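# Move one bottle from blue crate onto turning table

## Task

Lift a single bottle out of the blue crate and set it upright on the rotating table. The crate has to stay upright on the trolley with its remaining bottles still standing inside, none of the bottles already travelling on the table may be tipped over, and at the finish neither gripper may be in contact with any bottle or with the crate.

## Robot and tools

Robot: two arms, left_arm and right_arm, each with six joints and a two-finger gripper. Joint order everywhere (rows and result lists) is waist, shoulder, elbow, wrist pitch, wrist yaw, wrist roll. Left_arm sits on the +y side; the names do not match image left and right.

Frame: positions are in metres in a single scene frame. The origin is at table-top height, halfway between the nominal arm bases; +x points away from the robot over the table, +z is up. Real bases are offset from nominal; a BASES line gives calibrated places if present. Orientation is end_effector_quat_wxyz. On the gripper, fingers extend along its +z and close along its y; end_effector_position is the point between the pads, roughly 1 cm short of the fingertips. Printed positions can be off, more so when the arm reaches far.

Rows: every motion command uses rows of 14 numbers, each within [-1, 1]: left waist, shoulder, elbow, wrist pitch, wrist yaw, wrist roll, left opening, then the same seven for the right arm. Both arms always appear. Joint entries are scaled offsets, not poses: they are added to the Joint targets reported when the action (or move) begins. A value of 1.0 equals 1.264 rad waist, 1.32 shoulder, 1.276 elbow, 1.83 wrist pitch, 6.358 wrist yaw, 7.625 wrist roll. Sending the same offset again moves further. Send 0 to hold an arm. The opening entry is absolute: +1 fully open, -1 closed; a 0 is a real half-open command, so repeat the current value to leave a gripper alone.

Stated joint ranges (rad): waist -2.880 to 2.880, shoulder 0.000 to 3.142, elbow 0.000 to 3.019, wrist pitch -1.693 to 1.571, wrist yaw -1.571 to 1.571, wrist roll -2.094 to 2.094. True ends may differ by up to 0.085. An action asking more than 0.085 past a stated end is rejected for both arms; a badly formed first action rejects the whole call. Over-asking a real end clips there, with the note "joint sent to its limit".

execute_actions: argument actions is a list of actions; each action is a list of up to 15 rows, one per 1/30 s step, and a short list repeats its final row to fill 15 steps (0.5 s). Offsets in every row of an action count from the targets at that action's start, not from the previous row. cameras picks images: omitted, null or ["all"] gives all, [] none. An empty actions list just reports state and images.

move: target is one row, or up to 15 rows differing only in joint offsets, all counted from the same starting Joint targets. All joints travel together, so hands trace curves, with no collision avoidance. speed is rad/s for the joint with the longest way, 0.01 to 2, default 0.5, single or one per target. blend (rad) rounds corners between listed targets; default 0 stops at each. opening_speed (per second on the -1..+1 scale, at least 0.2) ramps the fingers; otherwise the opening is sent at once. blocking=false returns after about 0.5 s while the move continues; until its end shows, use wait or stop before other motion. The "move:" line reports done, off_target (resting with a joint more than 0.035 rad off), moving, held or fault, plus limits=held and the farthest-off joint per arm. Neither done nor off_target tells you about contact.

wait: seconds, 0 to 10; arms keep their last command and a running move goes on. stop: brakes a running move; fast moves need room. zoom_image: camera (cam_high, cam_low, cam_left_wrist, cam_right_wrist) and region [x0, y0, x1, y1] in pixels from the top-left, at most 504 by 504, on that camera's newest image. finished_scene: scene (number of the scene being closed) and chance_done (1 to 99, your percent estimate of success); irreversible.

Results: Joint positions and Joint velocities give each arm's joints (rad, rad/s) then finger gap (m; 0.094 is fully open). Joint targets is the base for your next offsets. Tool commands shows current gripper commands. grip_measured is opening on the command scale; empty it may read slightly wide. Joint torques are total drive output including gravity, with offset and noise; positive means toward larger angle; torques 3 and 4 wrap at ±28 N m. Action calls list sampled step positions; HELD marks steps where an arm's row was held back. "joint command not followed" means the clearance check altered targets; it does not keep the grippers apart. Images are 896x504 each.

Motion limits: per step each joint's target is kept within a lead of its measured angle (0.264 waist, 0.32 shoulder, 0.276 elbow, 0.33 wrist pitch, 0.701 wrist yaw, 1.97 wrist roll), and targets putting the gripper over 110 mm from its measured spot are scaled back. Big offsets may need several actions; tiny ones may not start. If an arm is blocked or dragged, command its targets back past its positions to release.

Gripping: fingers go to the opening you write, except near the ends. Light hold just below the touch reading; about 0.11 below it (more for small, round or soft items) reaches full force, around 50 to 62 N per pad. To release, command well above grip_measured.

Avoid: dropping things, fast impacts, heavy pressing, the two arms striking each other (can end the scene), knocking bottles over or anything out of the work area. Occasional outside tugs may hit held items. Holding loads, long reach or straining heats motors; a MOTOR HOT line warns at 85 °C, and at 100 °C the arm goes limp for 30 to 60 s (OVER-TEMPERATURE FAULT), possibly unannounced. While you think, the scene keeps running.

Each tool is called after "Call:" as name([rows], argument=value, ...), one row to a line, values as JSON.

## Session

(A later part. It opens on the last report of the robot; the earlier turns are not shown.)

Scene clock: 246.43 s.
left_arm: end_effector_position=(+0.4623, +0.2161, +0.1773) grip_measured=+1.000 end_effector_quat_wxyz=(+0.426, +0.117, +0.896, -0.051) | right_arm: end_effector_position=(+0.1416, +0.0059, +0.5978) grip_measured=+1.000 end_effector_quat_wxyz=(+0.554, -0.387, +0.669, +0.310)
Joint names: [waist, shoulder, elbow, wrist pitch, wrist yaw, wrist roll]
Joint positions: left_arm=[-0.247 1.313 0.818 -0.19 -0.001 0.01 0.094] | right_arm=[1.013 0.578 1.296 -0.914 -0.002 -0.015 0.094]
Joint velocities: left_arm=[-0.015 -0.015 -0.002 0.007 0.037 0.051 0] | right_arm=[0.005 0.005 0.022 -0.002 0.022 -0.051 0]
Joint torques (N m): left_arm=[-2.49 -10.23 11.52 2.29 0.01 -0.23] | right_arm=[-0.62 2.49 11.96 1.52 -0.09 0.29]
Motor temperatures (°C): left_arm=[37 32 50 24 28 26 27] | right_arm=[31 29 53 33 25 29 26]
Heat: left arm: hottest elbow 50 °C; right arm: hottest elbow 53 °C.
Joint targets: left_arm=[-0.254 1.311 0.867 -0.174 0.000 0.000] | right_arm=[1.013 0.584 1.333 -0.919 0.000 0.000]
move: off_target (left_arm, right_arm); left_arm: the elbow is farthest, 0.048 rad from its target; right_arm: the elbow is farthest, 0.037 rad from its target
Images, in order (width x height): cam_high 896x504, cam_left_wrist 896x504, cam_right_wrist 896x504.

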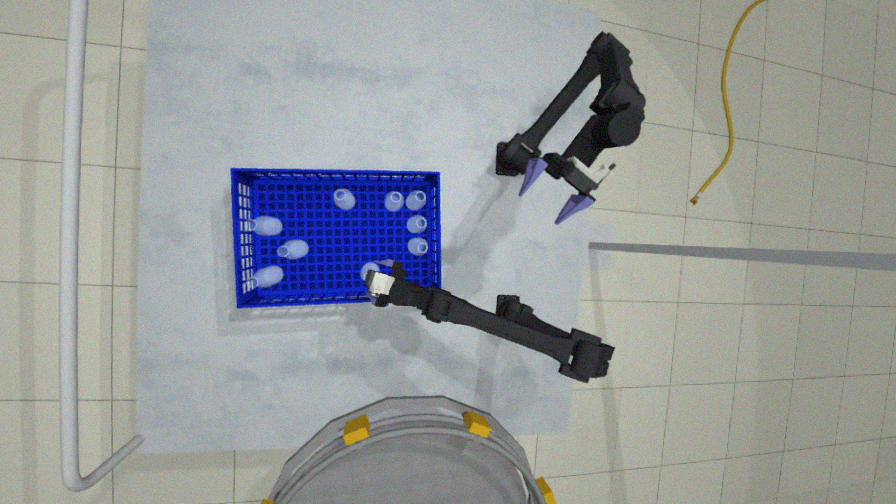

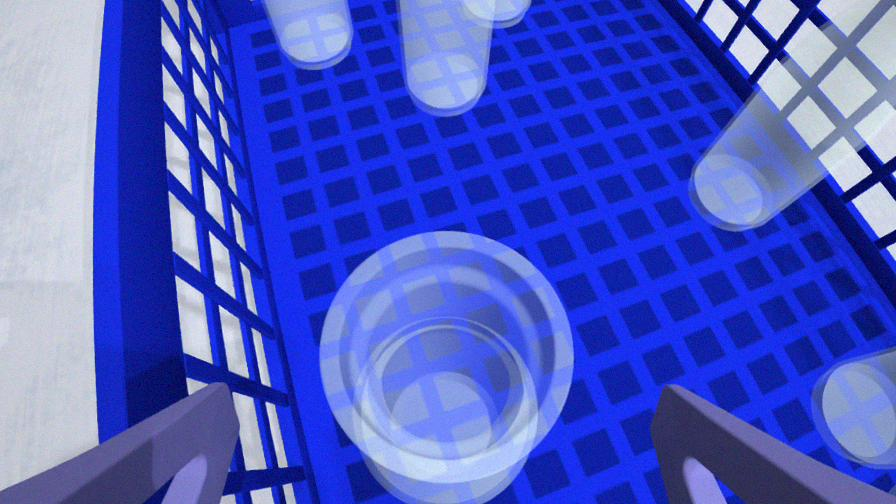

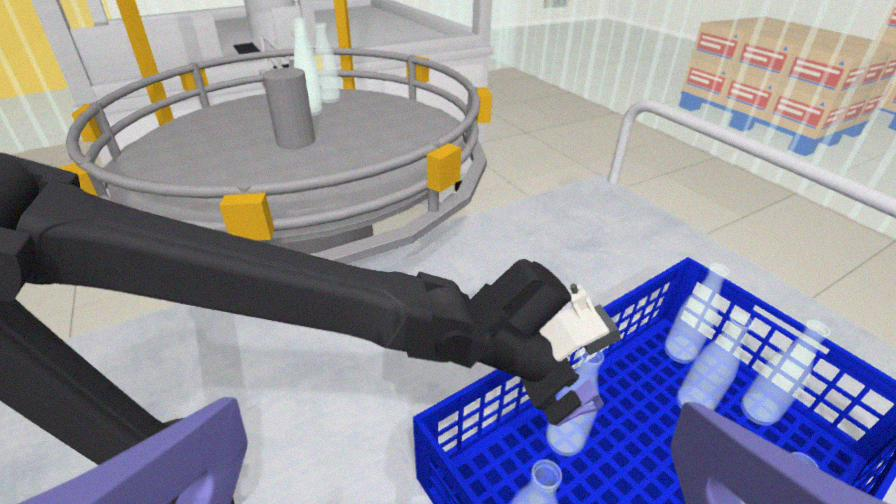

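Call:
move(target=[0, -0.0227, 0, 0.0246, 0, 0, 1.0, 0, 0, 0, 0, 0, 0, 1.0], speed=0.3, cameras=["cam_left_wrist"])

Scene clock: 286.43 s.
left_arm: end_effector_position=(+0.4677, +0.2147, +0.1963) grip_measured=+1.000 end_effector_quat_wxyz=(+0.455, +0.115, +0.881, -0.054) | right_arm: end_effector_position=(+0.1416, +0.0059, +0.5978) grip_measured=+1.000 end_effector_quat_wxyz=(+0.554, -0.387, +0.669, +0.310)
Joint names: [waist, shoulder, elbow, wrist pitch, wrist yaw, wrist roll]
Joint positions: left_arm=[-0.247 1.292 0.818 -0.145 -0.001 0.01 0.094] | right_arm=[1.013 0.578 1.296 -0.914 -0.002 -0.015 0.094]
Joint velocities: left_arm=[0.005 -0.015 0.032 0.007 -0.051 -0.037 0] | right_arm=[-0.015 -0.005 -0.002 -0.012 0.022 -0.022 0]
Joint torques (N m): left_arm=[-2.32 -10.23 11.49 2.32 0.03 -0.21] | right_arm=[-0.67 2.49 11.96 1.51 -0.09 0.29]
Motor temperatures (°C): left_arm=[36 32 55 24 27 26 26] | right_arm=[30 29 53 33 24 29 25]
Heat: left arm: hottest elbow 55 °C; right arm: hottest elbow 53 °C.
Joint targets: left_arm=[-0.254 1.281 0.867 -0.129 0.000 0.000] | right_arm=[1.013 0.584 1.333 -0.919 0.000 0.000]
move: off_target (left_arm, right_arm); left_arm: the elbow is farthest, 0.049 rad from its target; right_arm: the elbow is farthest, 0.037 rad from its target
Images, in order (width x height): cam_left_wrist 896x504.

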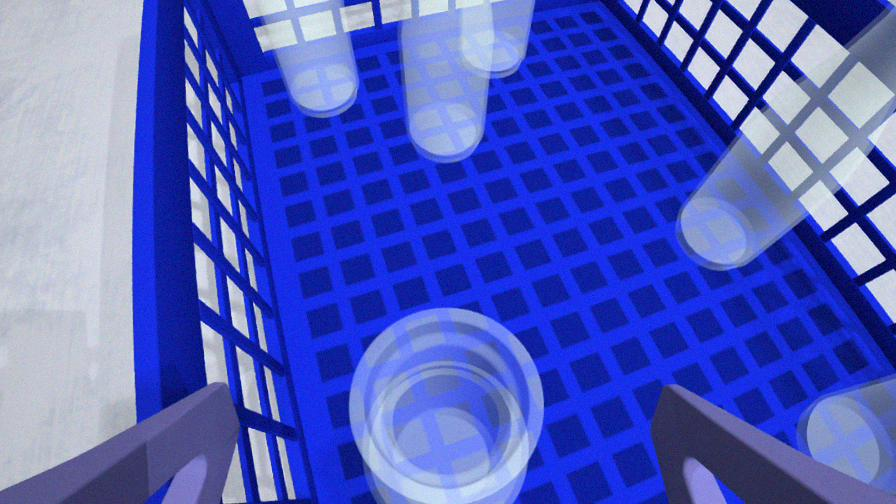

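Call:
move(target=[0, 0, 0, 0, 0, 0, -0.6, 0, 0, 0, 0, 0, 0, 1.0], opening_speed=0.6, cameras=["cam_left_wrist", "cam_right_wrist"])

Scene clock: 299.20 s.
left_arm: end_effector_position=(+0.4677, +0.2147, +0.1963) grip_measured=-0.396 end_effector_quat_wxyz=(+0.455, +0.115, +0.881, -0.054) | right_arm: end_effector_position=(+0.1416, +0.0059, +0.5978) grip_measured=+1.000 end_effector_quat_wxyz=(+0.554, -0.387, +0.669, +0.310)
Joint names: [waist, shoulder, elbow, wrist pitch, wrist yaw, wrist roll]
Joint positions: left_arm=[-0.247 1.292 0.818 -0.145 -0.001 0.01 0.028] | right_arm=[1.013 0.578 1.296 -0.914 -0.002 -0.015 0.094]
Joint velocities: left_arm=[-0.005 0.005 0.007 -0.007 0.022 -0.007 0.001] | right_arm=[0.005 -0.015 -0.007 0.017 -0.051 0.066 0]
Joint torques (N m): left_arm=[-1.55 -10.7 11.43 2.37 0.03 -0.25] | right_arm=[-0.62 2.43 11.97 1.5 -0.09 0.29]
Motor temperatures (°C): left_arm=[36 32 56 24 27 25 26] | right_arm=[30 29 53 32 24 28 25]
Heat: left arm: hottest elbow 56 °C; right arm: hottest elbow 53 °C.
Joint targets: left_arm=[-0.254 1.281 0.867 -0.129 0.000 0.000] | right_arm=[1.013 0.584 1.333 -0.919 0.000 0.000]
move: off_target (left_arm, right_arm); left_arm: the elbow is farthest, 0.049 rad from its target; right_arm: the elbow is farthest, 0.037 rad from its target
Images, in order (width x height): cam_left_wrist 896x504, cam_right_wrist 896x504.

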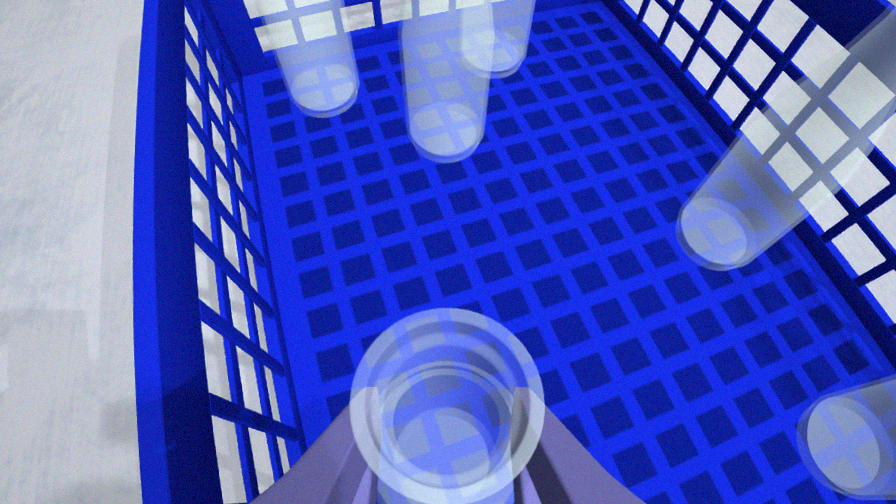

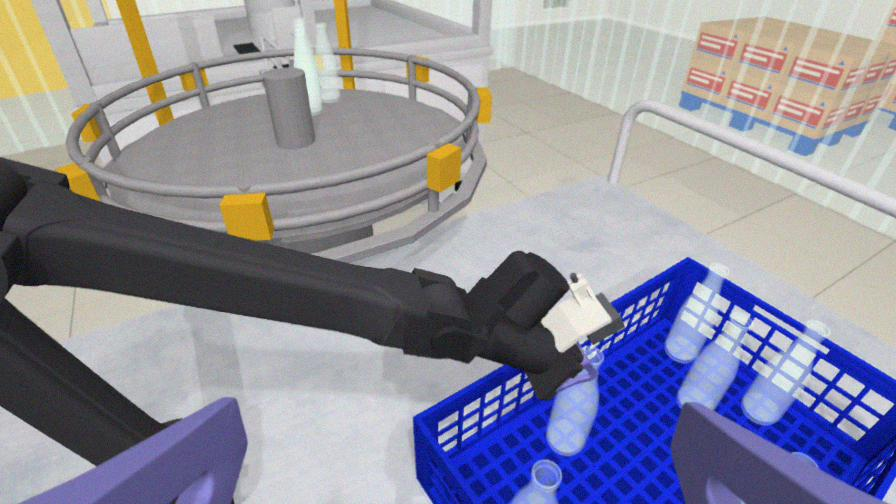

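Call:
move(target=[0, -0.0788, 0.3003, -0.2826, 0, 0, -0.6, 0, 0, 0, 0, 0, 0, 1.0], speed=0.4)

Scene clock: 325.70 s.
left_arm: end_effector_position=(+0.4658, +0.2152, +0.3470) grip_measured=-0.397 end_effector_quat_wxyz=(+0.432, +0.116, +0.893, -0.052) | right_arm: end_effector_position=(+0.1416, +0.0059, +0.5978) grip_measured=+1.000 end_effector_quat_wxyz=(+0.554, -0.387, +0.669, +0.310)
Joint names: [waist, shoulder, elbow, wrist pitch, wrist yaw, wrist roll]
Joint positions: left_arm=[-0.247 1.197 1.177 -0.651 -0.001 0.01 0.028] | right_arm=[1.013 0.578 1.296 -0.914 -0.002 -0.015 0.094]
Joint velocities: left_arm=[0.005 -0.005 0.017 -0.007 -0.022 0.022 0] | right_arm=[-0.005 -0.005 -0.007 -0.027 -0.007 0.022 0]
Joint torques (N m): left_arm=[-2.61 -10.93 14 1.84 0.03 -0.19] | right_arm=[-0.62 2.49 11.97 1.51 -0.09 0.29]
Motor temperatures (°C): left_arm=[36 32 58 24 27 25 28] | right_arm=[30 29 53 32 24 28 25]
Heat: left arm: hottest elbow 58 °C; right arm: hottest elbow 53 °C.
Joint targets: left_arm=[-0.254 1.177 1.250 -0.646 0.000 0.000] | right_arm=[1.013 0.584 1.333 -0.919 0.000 0.000]
move: off_target (left_arm, right_arm); left_arm: the elbow is farthest, 0.074 rad from its target; right_arm: the elbow is farthest, 0.037 rad from its target

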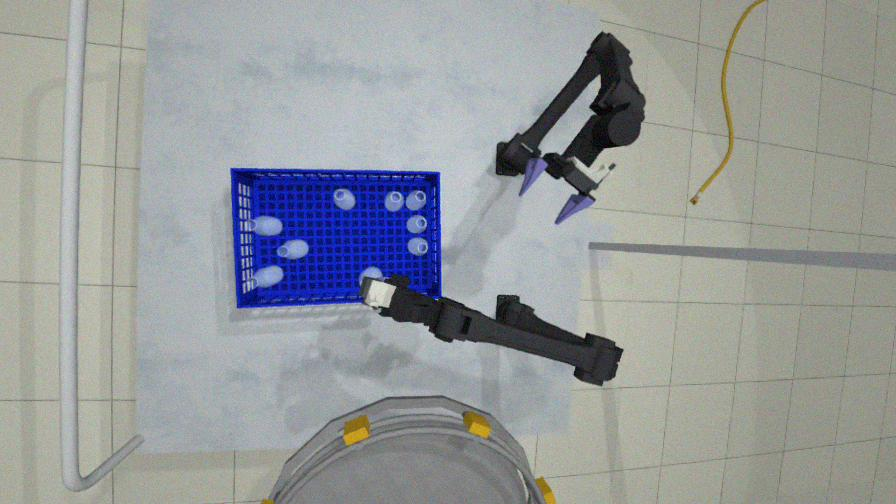

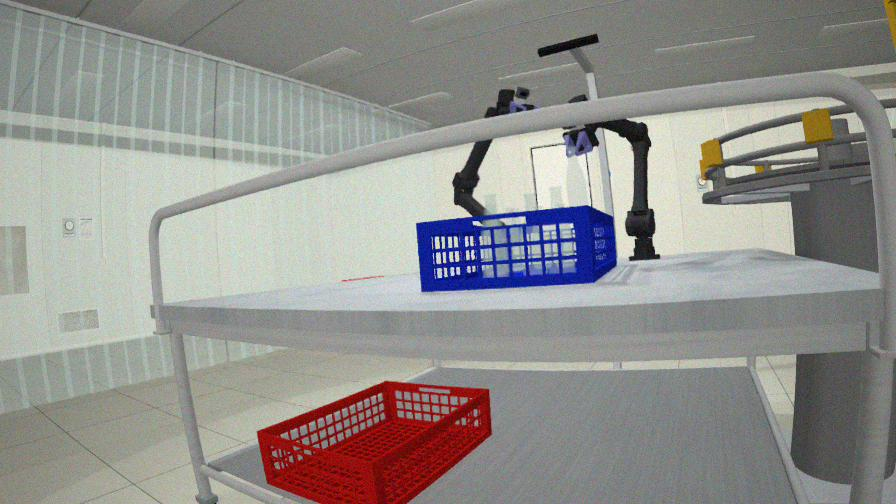

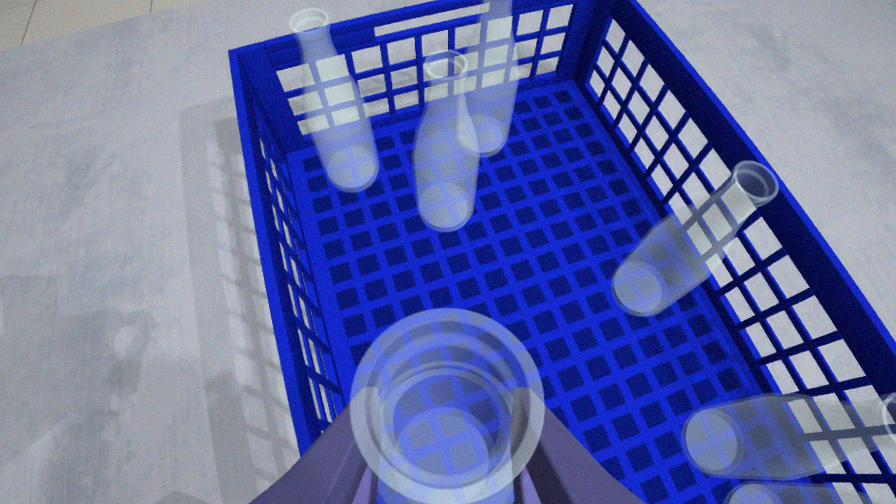

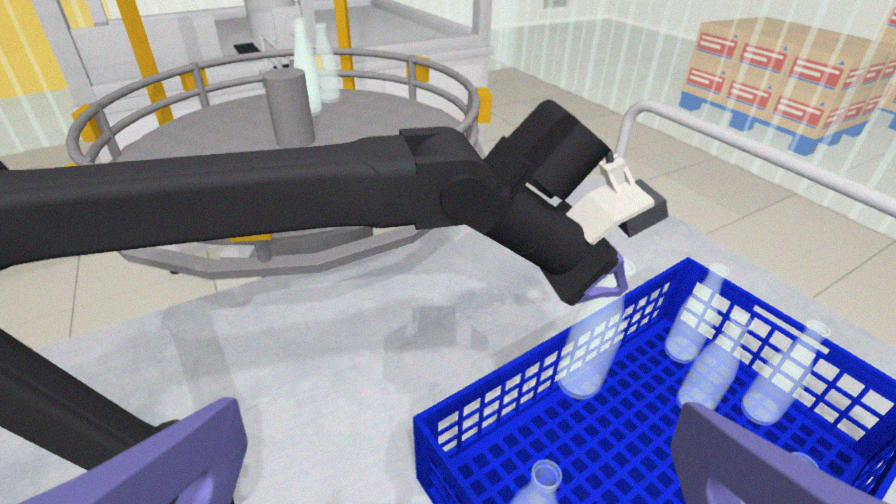

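Call:
execute_actions(actions=[], cameras=["cam_high", "cam_right_wrist"])

Scene clock: 350.87 s.
left_arm: end_effector_position=(+0.4658, +0.2152, +0.3470) grip_measured=-0.397 end_effector_quat_wxyz=(+0.432, +0.116, +0.893, -0.052) | right_arm: end_effector_position=(+0.1416, +0.0059, +0.5978) grip_measured=+1.000 end_effector_quat_wxyz=(+0.554, -0.387, +0.669, +0.310)
Joint names: [waist, shoulder, elbow, wrist pitch, wrist yaw, wrist roll]
Joint positions: left_arm=[-0.247 1.197 1.177 -0.651 -0.001 0.01 0.028] | right_arm=[1.013 0.578 1.296 -0.914 -0.002 -0.015 0.094]
Joint velocities: left_arm=[-0.015 -0.005 0.002 -0.012 -0.007 0.022 -0.001] | right_arm=[-0.005 -0.015 -0.012 0.012 0.051 0.022 0]
Joint torques (N m): left_arm=[-1.96 -10.58 14.12 2.06 0.06 -0.23] | right_arm=[-0.62 2.43 11.95 1.52 -0.09 0.29]
Motor temperatures (°C): left_arm=[36 32 60 24 26 25 28] | right_arm=[30 29 54 32 24 28 25]
Heat: left arm: hottest elbow 60 °C; right arm: hottest elbow 54 °C.
Joint targets: left_arm=[-0.254 1.177 1.250 -0.646 0.000 0.000] | right_arm=[1.013 0.584 1.333 -0.919 0.000 0.000]
Tool commands: left_gripper/opening=-0.6 right_gripper/opening=+1.0
Images, in order (width x height): cam_high 896x504, cam_right_wrist 896x504.

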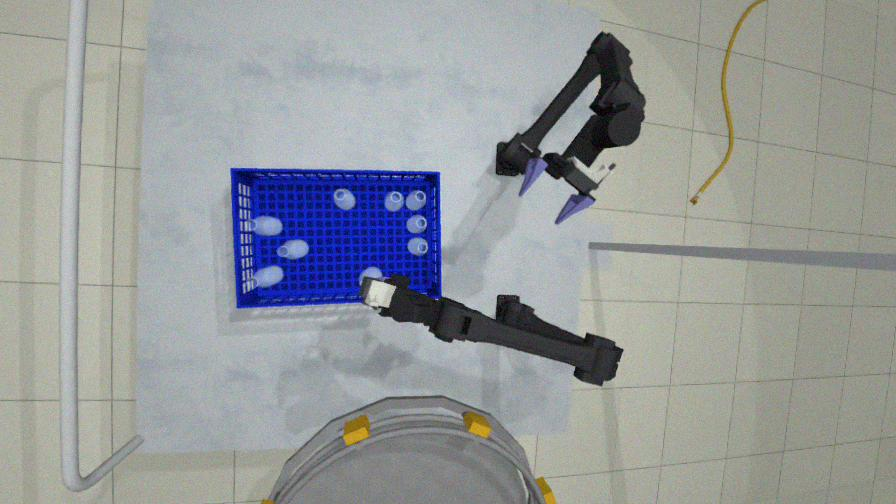

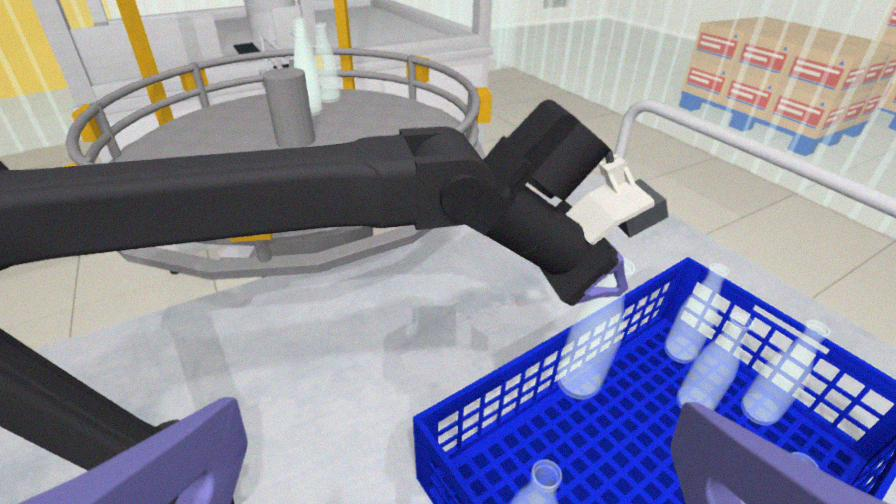

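Call:
move(target=[0, 0.1465, 0.6348, -0.3322, 0, 0, -0.6, 0, 0, 0, 0, 0, 0, 1.0], speed=0.5, cameras=["cam_left_wrist", "cam_right_wrist"])

Scene clock: 367.07 s.
left_arm: end_effector_position=(+0.4694, +0.2142, +0.5879) grip_measured=-0.397 end_effector_quat_wxyz=(+0.444, +0.115, +0.887, -0.053) | right_arm: end_effector_position=(+0.1416, +0.0059, +0.5978) grip_measured=+1.000 end_effector_quat_wxyz=(+0.554, -0.387, +0.669, +0.310)
Joint names: [waist, shoulder, elbow, wrist pitch, wrist yaw, wrist roll]
Joint positions: left_arm=[-0.247 1.379 1.994 -1.259 -0.001 0.01 0.028] | right_arm=[1.013 0.578 1.296 -0.914 -0.002 -0.015 0.094]
Joint velocities: left_arm=[-0.015 -0.015 0.012 -0.012 0.037 -0.051 0.001] | right_arm=[-0.005 0.005 -0.017 -0.012 -0.051 -0.022 0]
Joint torques (N m): left_arm=[-1.9 -11.28 12.31 2.02 0.06 -0.24] | right_arm=[-0.62 2.49 11.96 1.52 -0.09 0.29]
Motor temperatures (°C): left_arm=[36 32 61 24 26 25 29] | right_arm=[30 28 54 32 24 28 25]
Heat: left arm: hottest elbow 61 °C; right arm: hottest elbow 54 °C.
Joint targets: left_arm=[-0.254 1.370 2.060 -1.254 0.000 0.000] | right_arm=[1.013 0.584 1.333 -0.919 0.000 0.000]
move: off_target (left_arm, right_arm); left_arm: the elbow is farthest, 0.066 rad from its target; right_arm: the elbow is farthest, 0.037 rad from its target
Images, in order (width x height): cam_left_wrist 896x504, cam_right_wrist 896x504.

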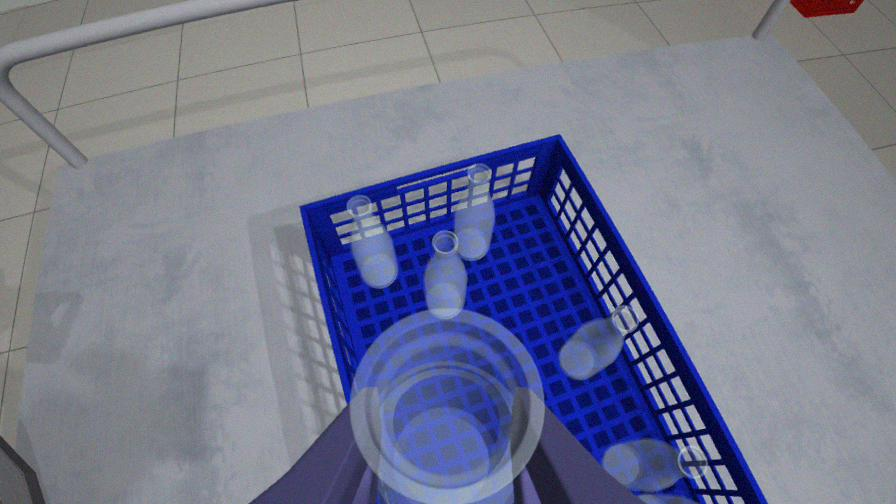

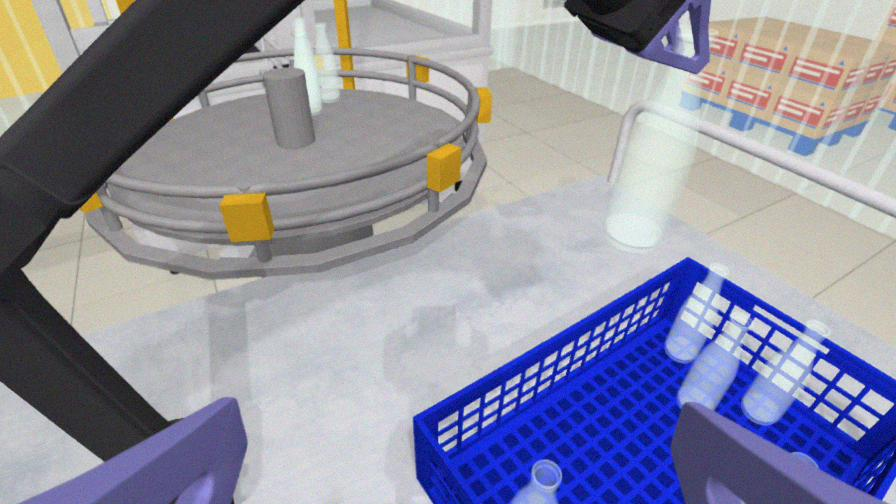

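Call:
move(target=[0.9921, 0.1384, 0.2163, -0.0452, 0, 0, -0.6, 0, 0, 0, 0, 0, 0, 1.0], speed=0.6, cameras=["cam_high", "cam_left_wrist", "cam_right_wrist"])

Scene clock: 389.40 s.
left_arm: end_effector_position=(+0.2703, +0.8292, +0.6114) grip_measured=-0.397 end_effector_quat_wxyz=(+0.394, -0.426, +0.784, +0.219) | right_arm: end_effector_position=(+0.1416, +0.0059, +0.5978) grip_measured=+1.000 end_effector_quat_wxyz=(+0.554, -0.387, +0.669, +0.310)
Joint names: [waist, shoulder, elbow, wrist pitch, wrist yaw, wrist roll]
Joint positions: left_arm=[1.006 1.563 2.269 -1.342 -0.001 0.008 0.028] | right_arm=[1.013 0.578 1.296 -0.914 -0.002 -0.015 0.094]
Joint velocities: left_arm=[-0.005 -0.005 -0.007 0.007 -0.022 -0.095 0] | right_arm=[-0.005 -0.005 0.007 0.002 -0.007 -0.007 0]
Joint torques (N m): left_arm=[-2.2 -13.22 11.9 2 0.06 -0.21] | right_arm=[-0.67 2.49 11.97 1.51 -0.09 0.29]
Motor temperatures (°C): left_arm=[36 32 59 24 26 25 29] | right_arm=[29 28 54 32 24 28 24]
Heat: left arm: hottest elbow 59 °C; right arm: hottest elbow 54 °C.
Joint targets: left_arm=[1.000 1.553 2.336 -1.337 0.000 0.000] | right_arm=[1.013 0.584 1.333 -0.919 0.000 0.000]
move: off_target (left_arm, right_arm); left_arm: the elbow is farthest, 0.067 rad from its target; right_arm: the elbow is farthest, 0.037 rad from its target
Images, in order (width x height): cam_high 896x504, cam_left_wrist 896x504, cam_right_wrist 896x504.

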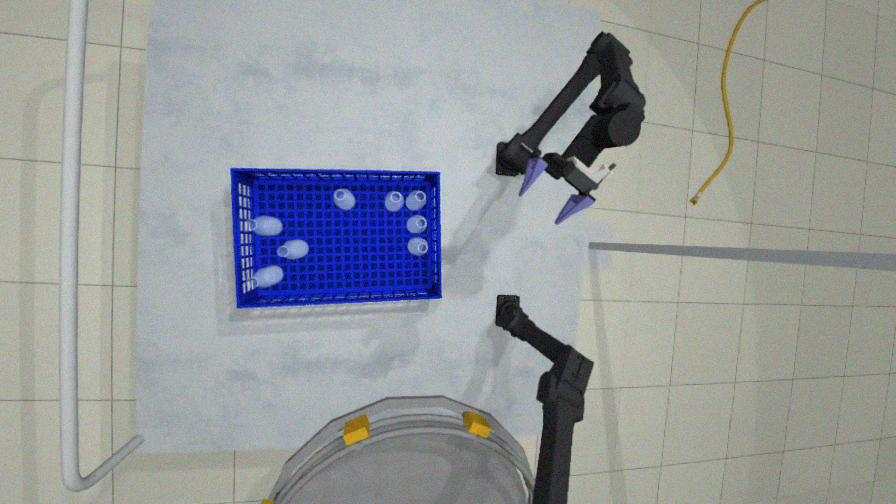

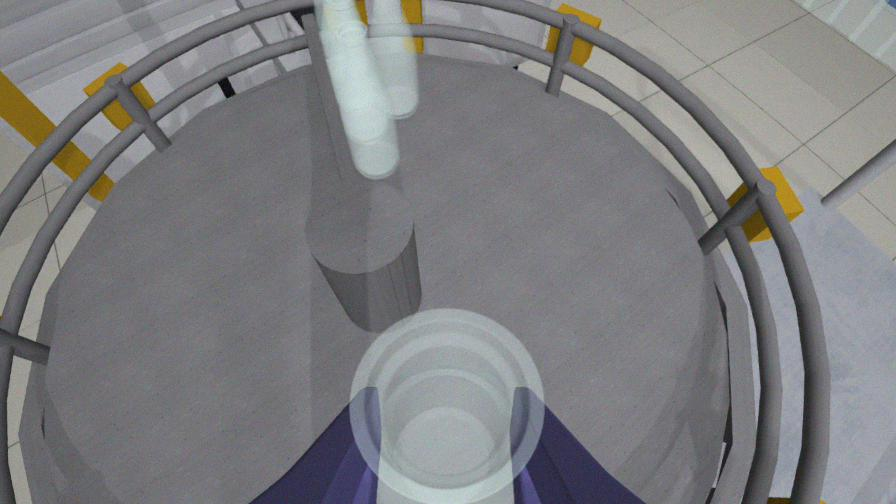

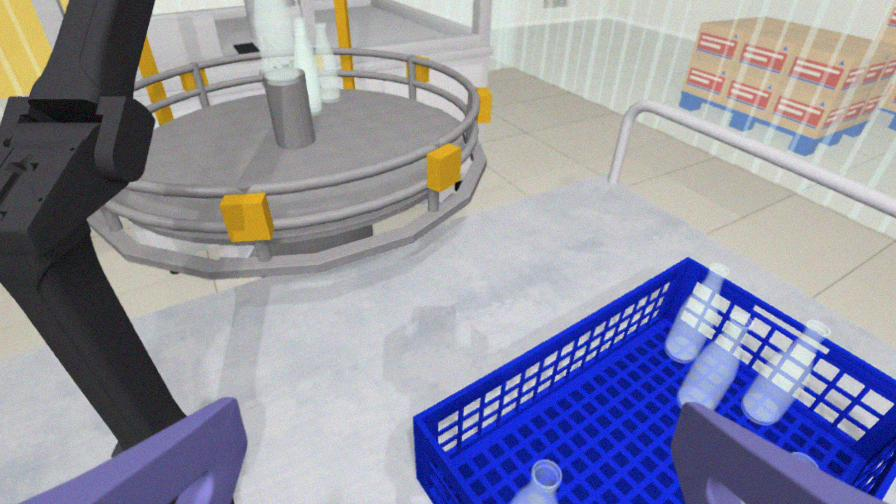

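Call:
zoom_image(camera="cam_right_wrist", region=[60, 0, 500, 280])

Call:
zoom_image(camera="cam_left_wrist", region=[230, 0, 530, 180])

Scaled by 1.145 from the camera's 896x504 image, which has a finer 1280x720 frame.

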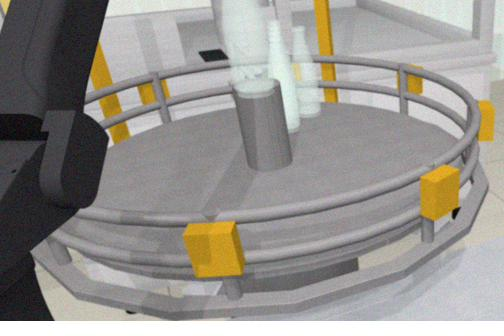

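Scaled by 1.680 from the camera's 896x504 image, which has a finer 1280x720 frame.

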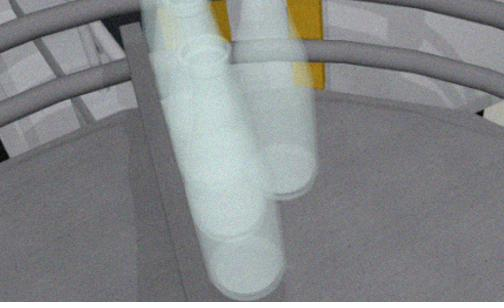

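Call:
zoom_image(camera="cam_left_wrist", region=[400, 80, 760, 400])

Call:
wait(seconds=1, cameras=["cam_left_wrist", "cam_right_wrist"])

Call:
zoom_image(camera="cam_left_wrist", region=[400, 80, 760, 400])

Scaled by 1.400 from the camera's 896x504 image, which has a finer 1280x720 frame.

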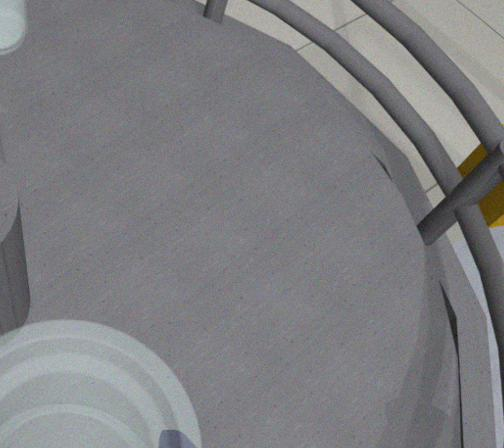

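Scene clock: 422.97 s.
left_arm: end_effector_position=(+0.2703, +0.8292, +0.6114) grip_measured=-0.397 end_effector_quat_wxyz=(+0.394, -0.426, +0.784, +0.219) | right_arm: end_effector_position=(+0.1416, +0.0059, +0.5978) grip_measured=+1.000 end_effector_quat_wxyz=(+0.554, -0.387, +0.669, +0.310)
Joint names: [waist, shoulder, elbow, wrist pitch, wrist yaw, wrist roll]
Joint positions: left_arm=[1.006 1.563 2.269 -1.342 -0.001 0.008 0.028] | right_arm=[1.013 0.578 1.296 -0.914 -0.002 -0.015 0.094]
Joint velocities: left_arm=[-0.015 -0.005 -0.007 -0.012 0.022 0.066 0] | right_arm=[-0.005 0.005 0.007 0.002 0.007 -0.037 0]
Joint torques (N m): left_arm=[-1.49 -13.57 11.96 1.87 0.06 -0.19] | right_arm=[-0.62 2.49 11.97 1.51 -0.09 0.29]
Motor temperatures (°C): left_arm=[36 33 58 24 26 25 29] | right_arm=[29 28 54 31 24 27 24]
Heat: left arm: hottest elbow 58 °C; right arm: hottest elbow 54 °C.
Joint targets: left_arm=[1.000 1.553 2.336 -1.337 0.000 0.000] | right_arm=[1.013 0.584 1.333 -0.919 0.000 0.000]
Tool commands: left_gripper/opening=-0.6 right_gripper/opening=+1.0
wait: 1.00 s; at rest from the start
Images, in order (width x height): cam_left_wrist 896x504, cam_right_wrist 896x504.

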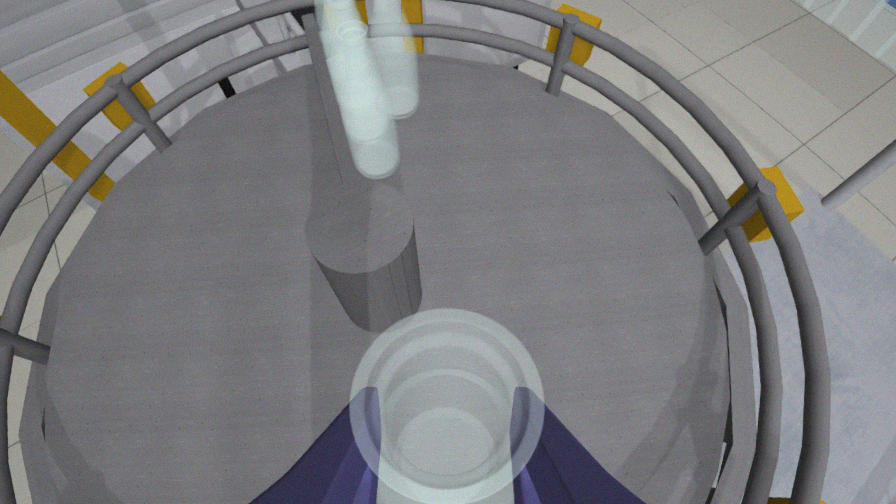

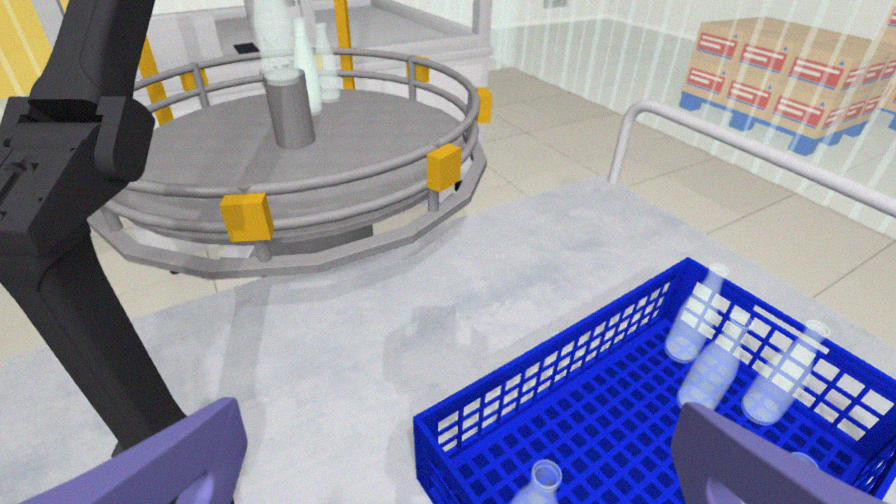

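Scaled by 1.400 from the camera's 896x504 image, which has a finer 1280x720 frame.

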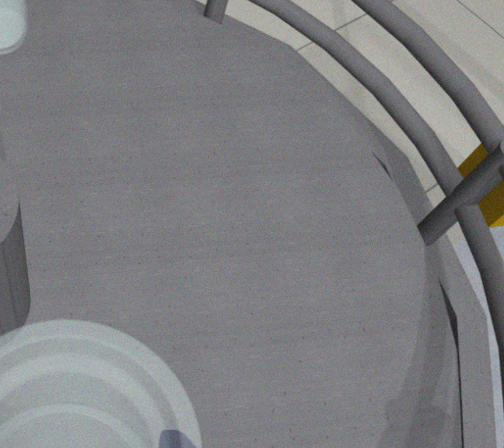

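Call:
wait(seconds=0.1, cameras=["cam_left_wrist"])

Call:
zoom_image(camera="cam_left_wrist", region=[420, 100, 720, 320])

Call:
wait(seconds=0.3, cameras=["cam_left_wrist"])

Call:
zoom_image(camera="cam_left_wrist", region=[420, 100, 720, 320])

Call:
wait(seconds=0.3, cameras=["cam_left_wrist"])

Call:
zoom_image(camera="cam_left_wrist", region=[420, 100, 720, 320])

Call:
wait(seconds=0.3, cameras=["cam_left_wrist"])

Call:
zoom_image(camera="cam_left_wrist", region=[420, 100, 720, 320])

Scene clock: 440.77 s.
left_arm: end_effector_position=(+0.2703, +0.8292, +0.6114) grip_measured=-0.397 end_effector_quat_wxyz=(+0.394, -0.426, +0.784, +0.219) | right_arm: end_effector_position=(+0.1416, +0.0059, +0.5978) grip_measured=+1.000 end_effector_quat_wxyz=(+0.554, -0.387, +0.669, +0.310)
Joint names: [waist, shoulder, elbow, wrist pitch, wrist yaw, wrist roll]
Joint positions: left_arm=[1.006 1.563 2.269 -1.342 -0.001 0.008 0.028] | right_arm=[1.013 0.578 1.296 -0.914 -0.002 -0.015 0.094]
Joint velocities: left_arm=[0.005 -0.005 -0.017 0.007 0.007 0.022 0] | right_arm=[-0.005 -0.005 0.007 -0.002 -0.037 -0.066 0]
Joint torques (N m): left_arm=[-2.43 -13.8 11.95 1.98 0.08 -0.19] | right_arm=[-0.62 2.43 11.96 1.52 -0.09 0.29]
Motor temperatures (°C): left_arm=[36 34 58 24 26 25 29] | right_arm=[29 28 55 31 24 27 24]
Heat: left arm: hottest elbow 58 °C; right arm: hottest elbow 55 °C.
Joint targets: left_arm=[1.000 1.553 2.336 -1.337 0.000 0.000] | right_arm=[1.013 0.584 1.333 -0.919 0.000 0.000]
Tool commands: left_gripper/opening=-0.6 right_gripper/opening=+1.0
wait: 0.10 s; at rest from the start
Images, in order (width x height): cam_left_wrist 896x504.

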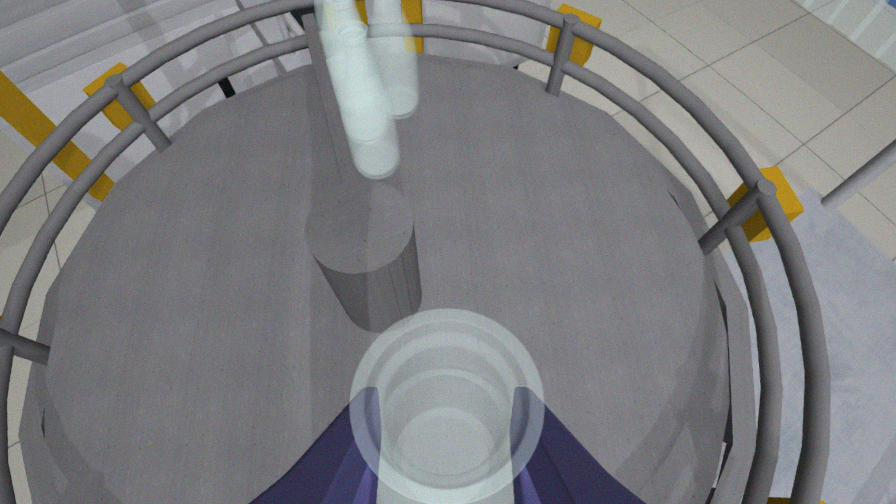

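Scaled by 1.680 from the camera's 896x504 image, which has a finer 1280x720 frame.

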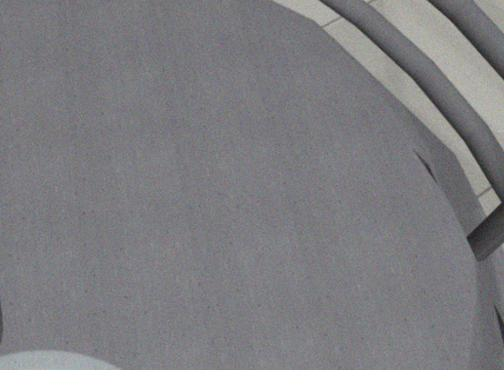

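Scene clock: 441.07 s.
left_arm: end_effector_position=(+0.2703, +0.8292, +0.6114) grip_measured=-0.397 end_effector_quat_wxyz=(+0.394, -0.426, +0.784, +0.219) | right_arm: end_effector_position=(+0.1416, +0.0059, +0.5978) grip_measured=+1.000 end_effector_quat_wxyz=(+0.554, -0.387, +0.669, +0.310)
Joint names: [waist, shoulder, elbow, wrist pitch, wrist yaw, wrist roll]
Joint positions: left_arm=[1.006 1.563 2.269 -1.342 -0.001 0.008 0.028] | right_arm=[1.013 0.578 1.296 -0.914 -0.002 -0.015 0.094]
Joint velocities: left_arm=[-0.005 0.005 -0.027 -0.012 -0.007 -0.007 0] | right_arm=[-0.024 -0.015 -0.012 0.007 0.022 -0.007 0]
Joint torques (N m): left_arm=[-2.08 -13.51 11.97 1.96 0.07 -0.24] | right_arm=[-0.62 2.43 11.96 1.51 -0.09 0.29]
Motor temperatures (°C): left_arm=[35 34 58 24 26 25 29] | right_arm=[29 28 55 31 24 27 24]
Heat: left arm: hottest elbow 58 °C; right arm: hottest elbow 55 °C.
Joint targets: left_arm=[1.000 1.553 2.336 -1.337 0.000 0.000] | right_arm=[1.013 0.584 1.333 -0.919 0.000 0.000]
Tool commands: left_gripper/opening=-0.6 right_gripper/opening=+1.0
wait: 0.30 s; at rest by 0.17 s
Images, in order (width x height): cam_left_wrist 896x504.

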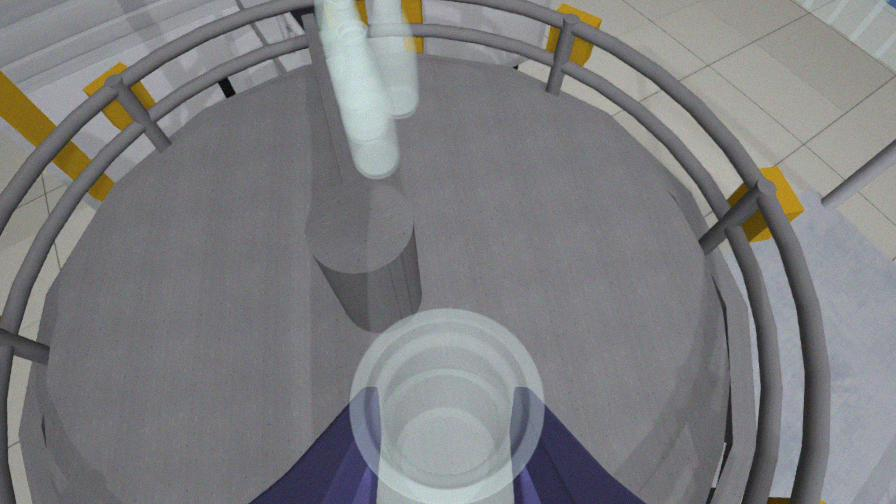

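Scaled by 1.680 from the camera's 896x504 image, which has a finer 1280x720 frame.

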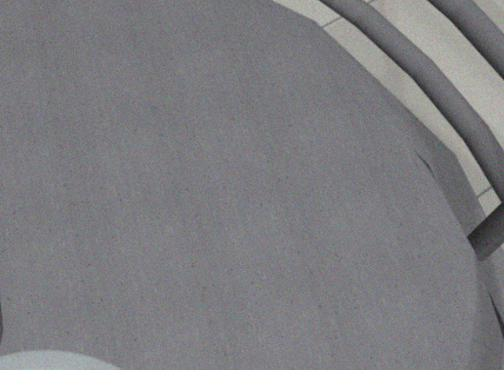

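Scene clock: 441.37 s.
left_arm: end_effector_position=(+0.2703, +0.8292, +0.6114) grip_measured=-0.397 end_effector_quat_wxyz=(+0.394, -0.426, +0.784, +0.219) | right_arm: end_effector_position=(+0.1416, +0.0059, +0.5978) grip_measured=+1.000 end_effector_quat_wxyz=(+0.554, -0.387, +0.669, +0.310)
Joint names: [waist, shoulder, elbow, wrist pitch, wrist yaw, wrist roll]
Joint positions: left_arm=[1.006 1.563 2.269 -1.342 -0.001 0.008 0.028] | right_arm=[1.013 0.578 1.296 -0.914 -0.002 -0.015 0.094]
Joint velocities: left_arm=[-0.015 -0.005 0.002 -0.002 -0.081 -0.037 0] | right_arm=[-0.015 -0.005 -0.012 -0.022 0.037 0.066 0]
Joint torques (N m): left_arm=[-2.67 -13.57 11.97 1.94 0.05 -0.21] | right_arm=[-0.62 2.49 11.96 1.51 -0.09 0.29]
Motor temperatures (°C): left_arm=[35 34 58 24 26 25 29] | right_arm=[29 28 55 31 24 27 24]
Heat: left arm: hottest elbow 58 °C; right arm: hottest elbow 55 °C.
Joint targets: left_arm=[1.000 1.553 2.336 -1.337 0.000 0.000] | right_arm=[1.013 0.584 1.333 -0.919 0.000 0.000]
Tool commands: left_gripper/opening=-0.6 right_gripper/opening=+1.0
wait: 0.30 s; at rest by 0.17 s
Images, in order (width x height): cam_left_wrist 896x504.

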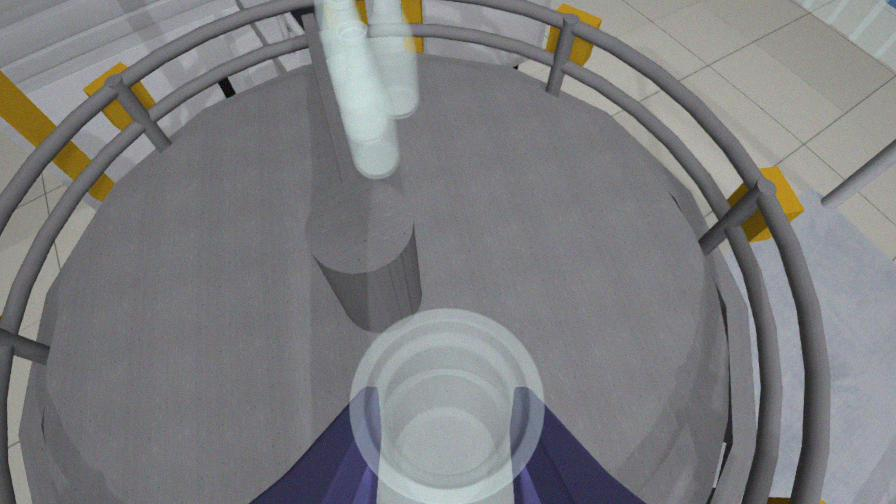

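Scaled by 1.680 from the camera's 896x504 image, which has a finer 1280x720 frame.

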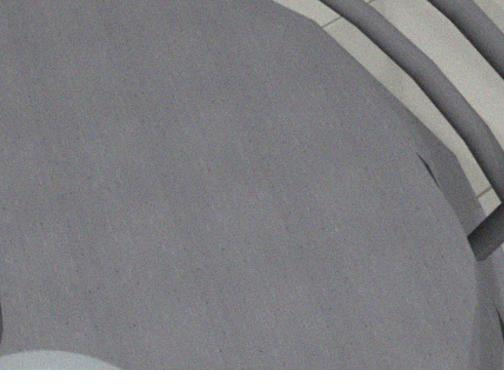

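Scene clock: 441.67 s.
left_arm: end_effector_position=(+0.2703, +0.8292, +0.6114) grip_measured=-0.397 end_effector_quat_wxyz=(+0.394, -0.426, +0.784, +0.219) | right_arm: end_effector_position=(+0.1416, +0.0059, +0.5978) grip_measured=+1.000 end_effector_quat_wxyz=(+0.554, -0.387, +0.669, +0.310)
Joint names: [waist, shoulder, elbow, wrist pitch, wrist yaw, wrist roll]
Joint positions: left_arm=[1.006 1.563 2.269 -1.342 -0.001 0.008 0.028] | right_arm=[1.013 0.578 1.296 -0.914 -0.002 -0.015 0.094]
Joint velocities: left_arm=[0.005 -0.005 -0.027 -0.002 0.051 -0.037 0.001] | right_arm=[-0.005 -0.015 -0.007 -0.007 0.037 -0.007 0]
Joint torques (N m): left_arm=[-2.14 -13.74 11.97 1.78 0.03 -0.22] | right_arm=[-0.62 2.43 11.97 1.51 -0.09 0.29]
Motor temperatures (°C): left_arm=[35 34 58 24 26 25 29] | right_arm=[29 28 55 31 24 27 24]
Heat: left arm: hottest elbow 58 °C; right arm: hottest elbow 55 °C.
Joint targets: left_arm=[1.000 1.553 2.336 -1.337 0.000 0.000] | right_arm=[1.013 0.584 1.333 -0.919 0.000 0.000]
Tool commands: left_gripper/opening=-0.6 right_gripper/opening=+1.0
wait: 0.30 s; at rest by 0.17 s
Images, in order (width x height): cam_left_wrist 896x504.

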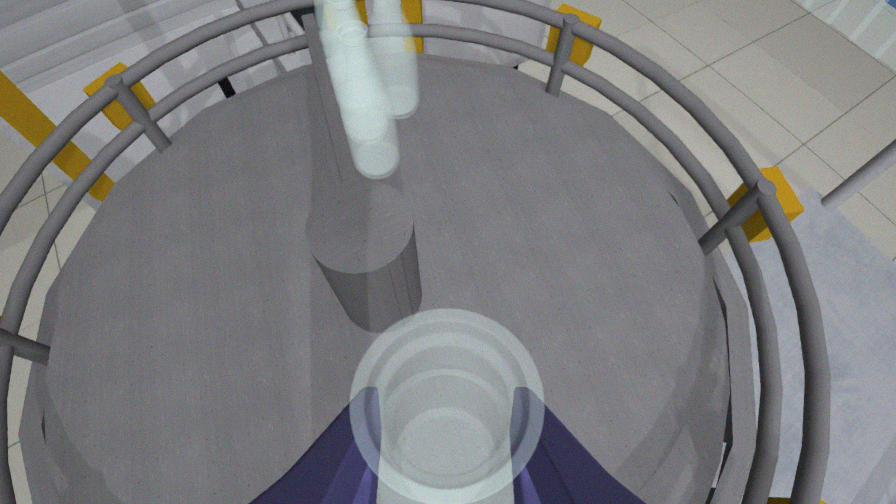

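Scaled by 1.680 from the camera's 896x504 image, which has a finer 1280x720 frame.

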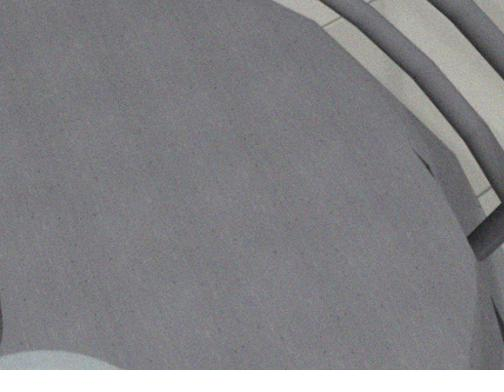

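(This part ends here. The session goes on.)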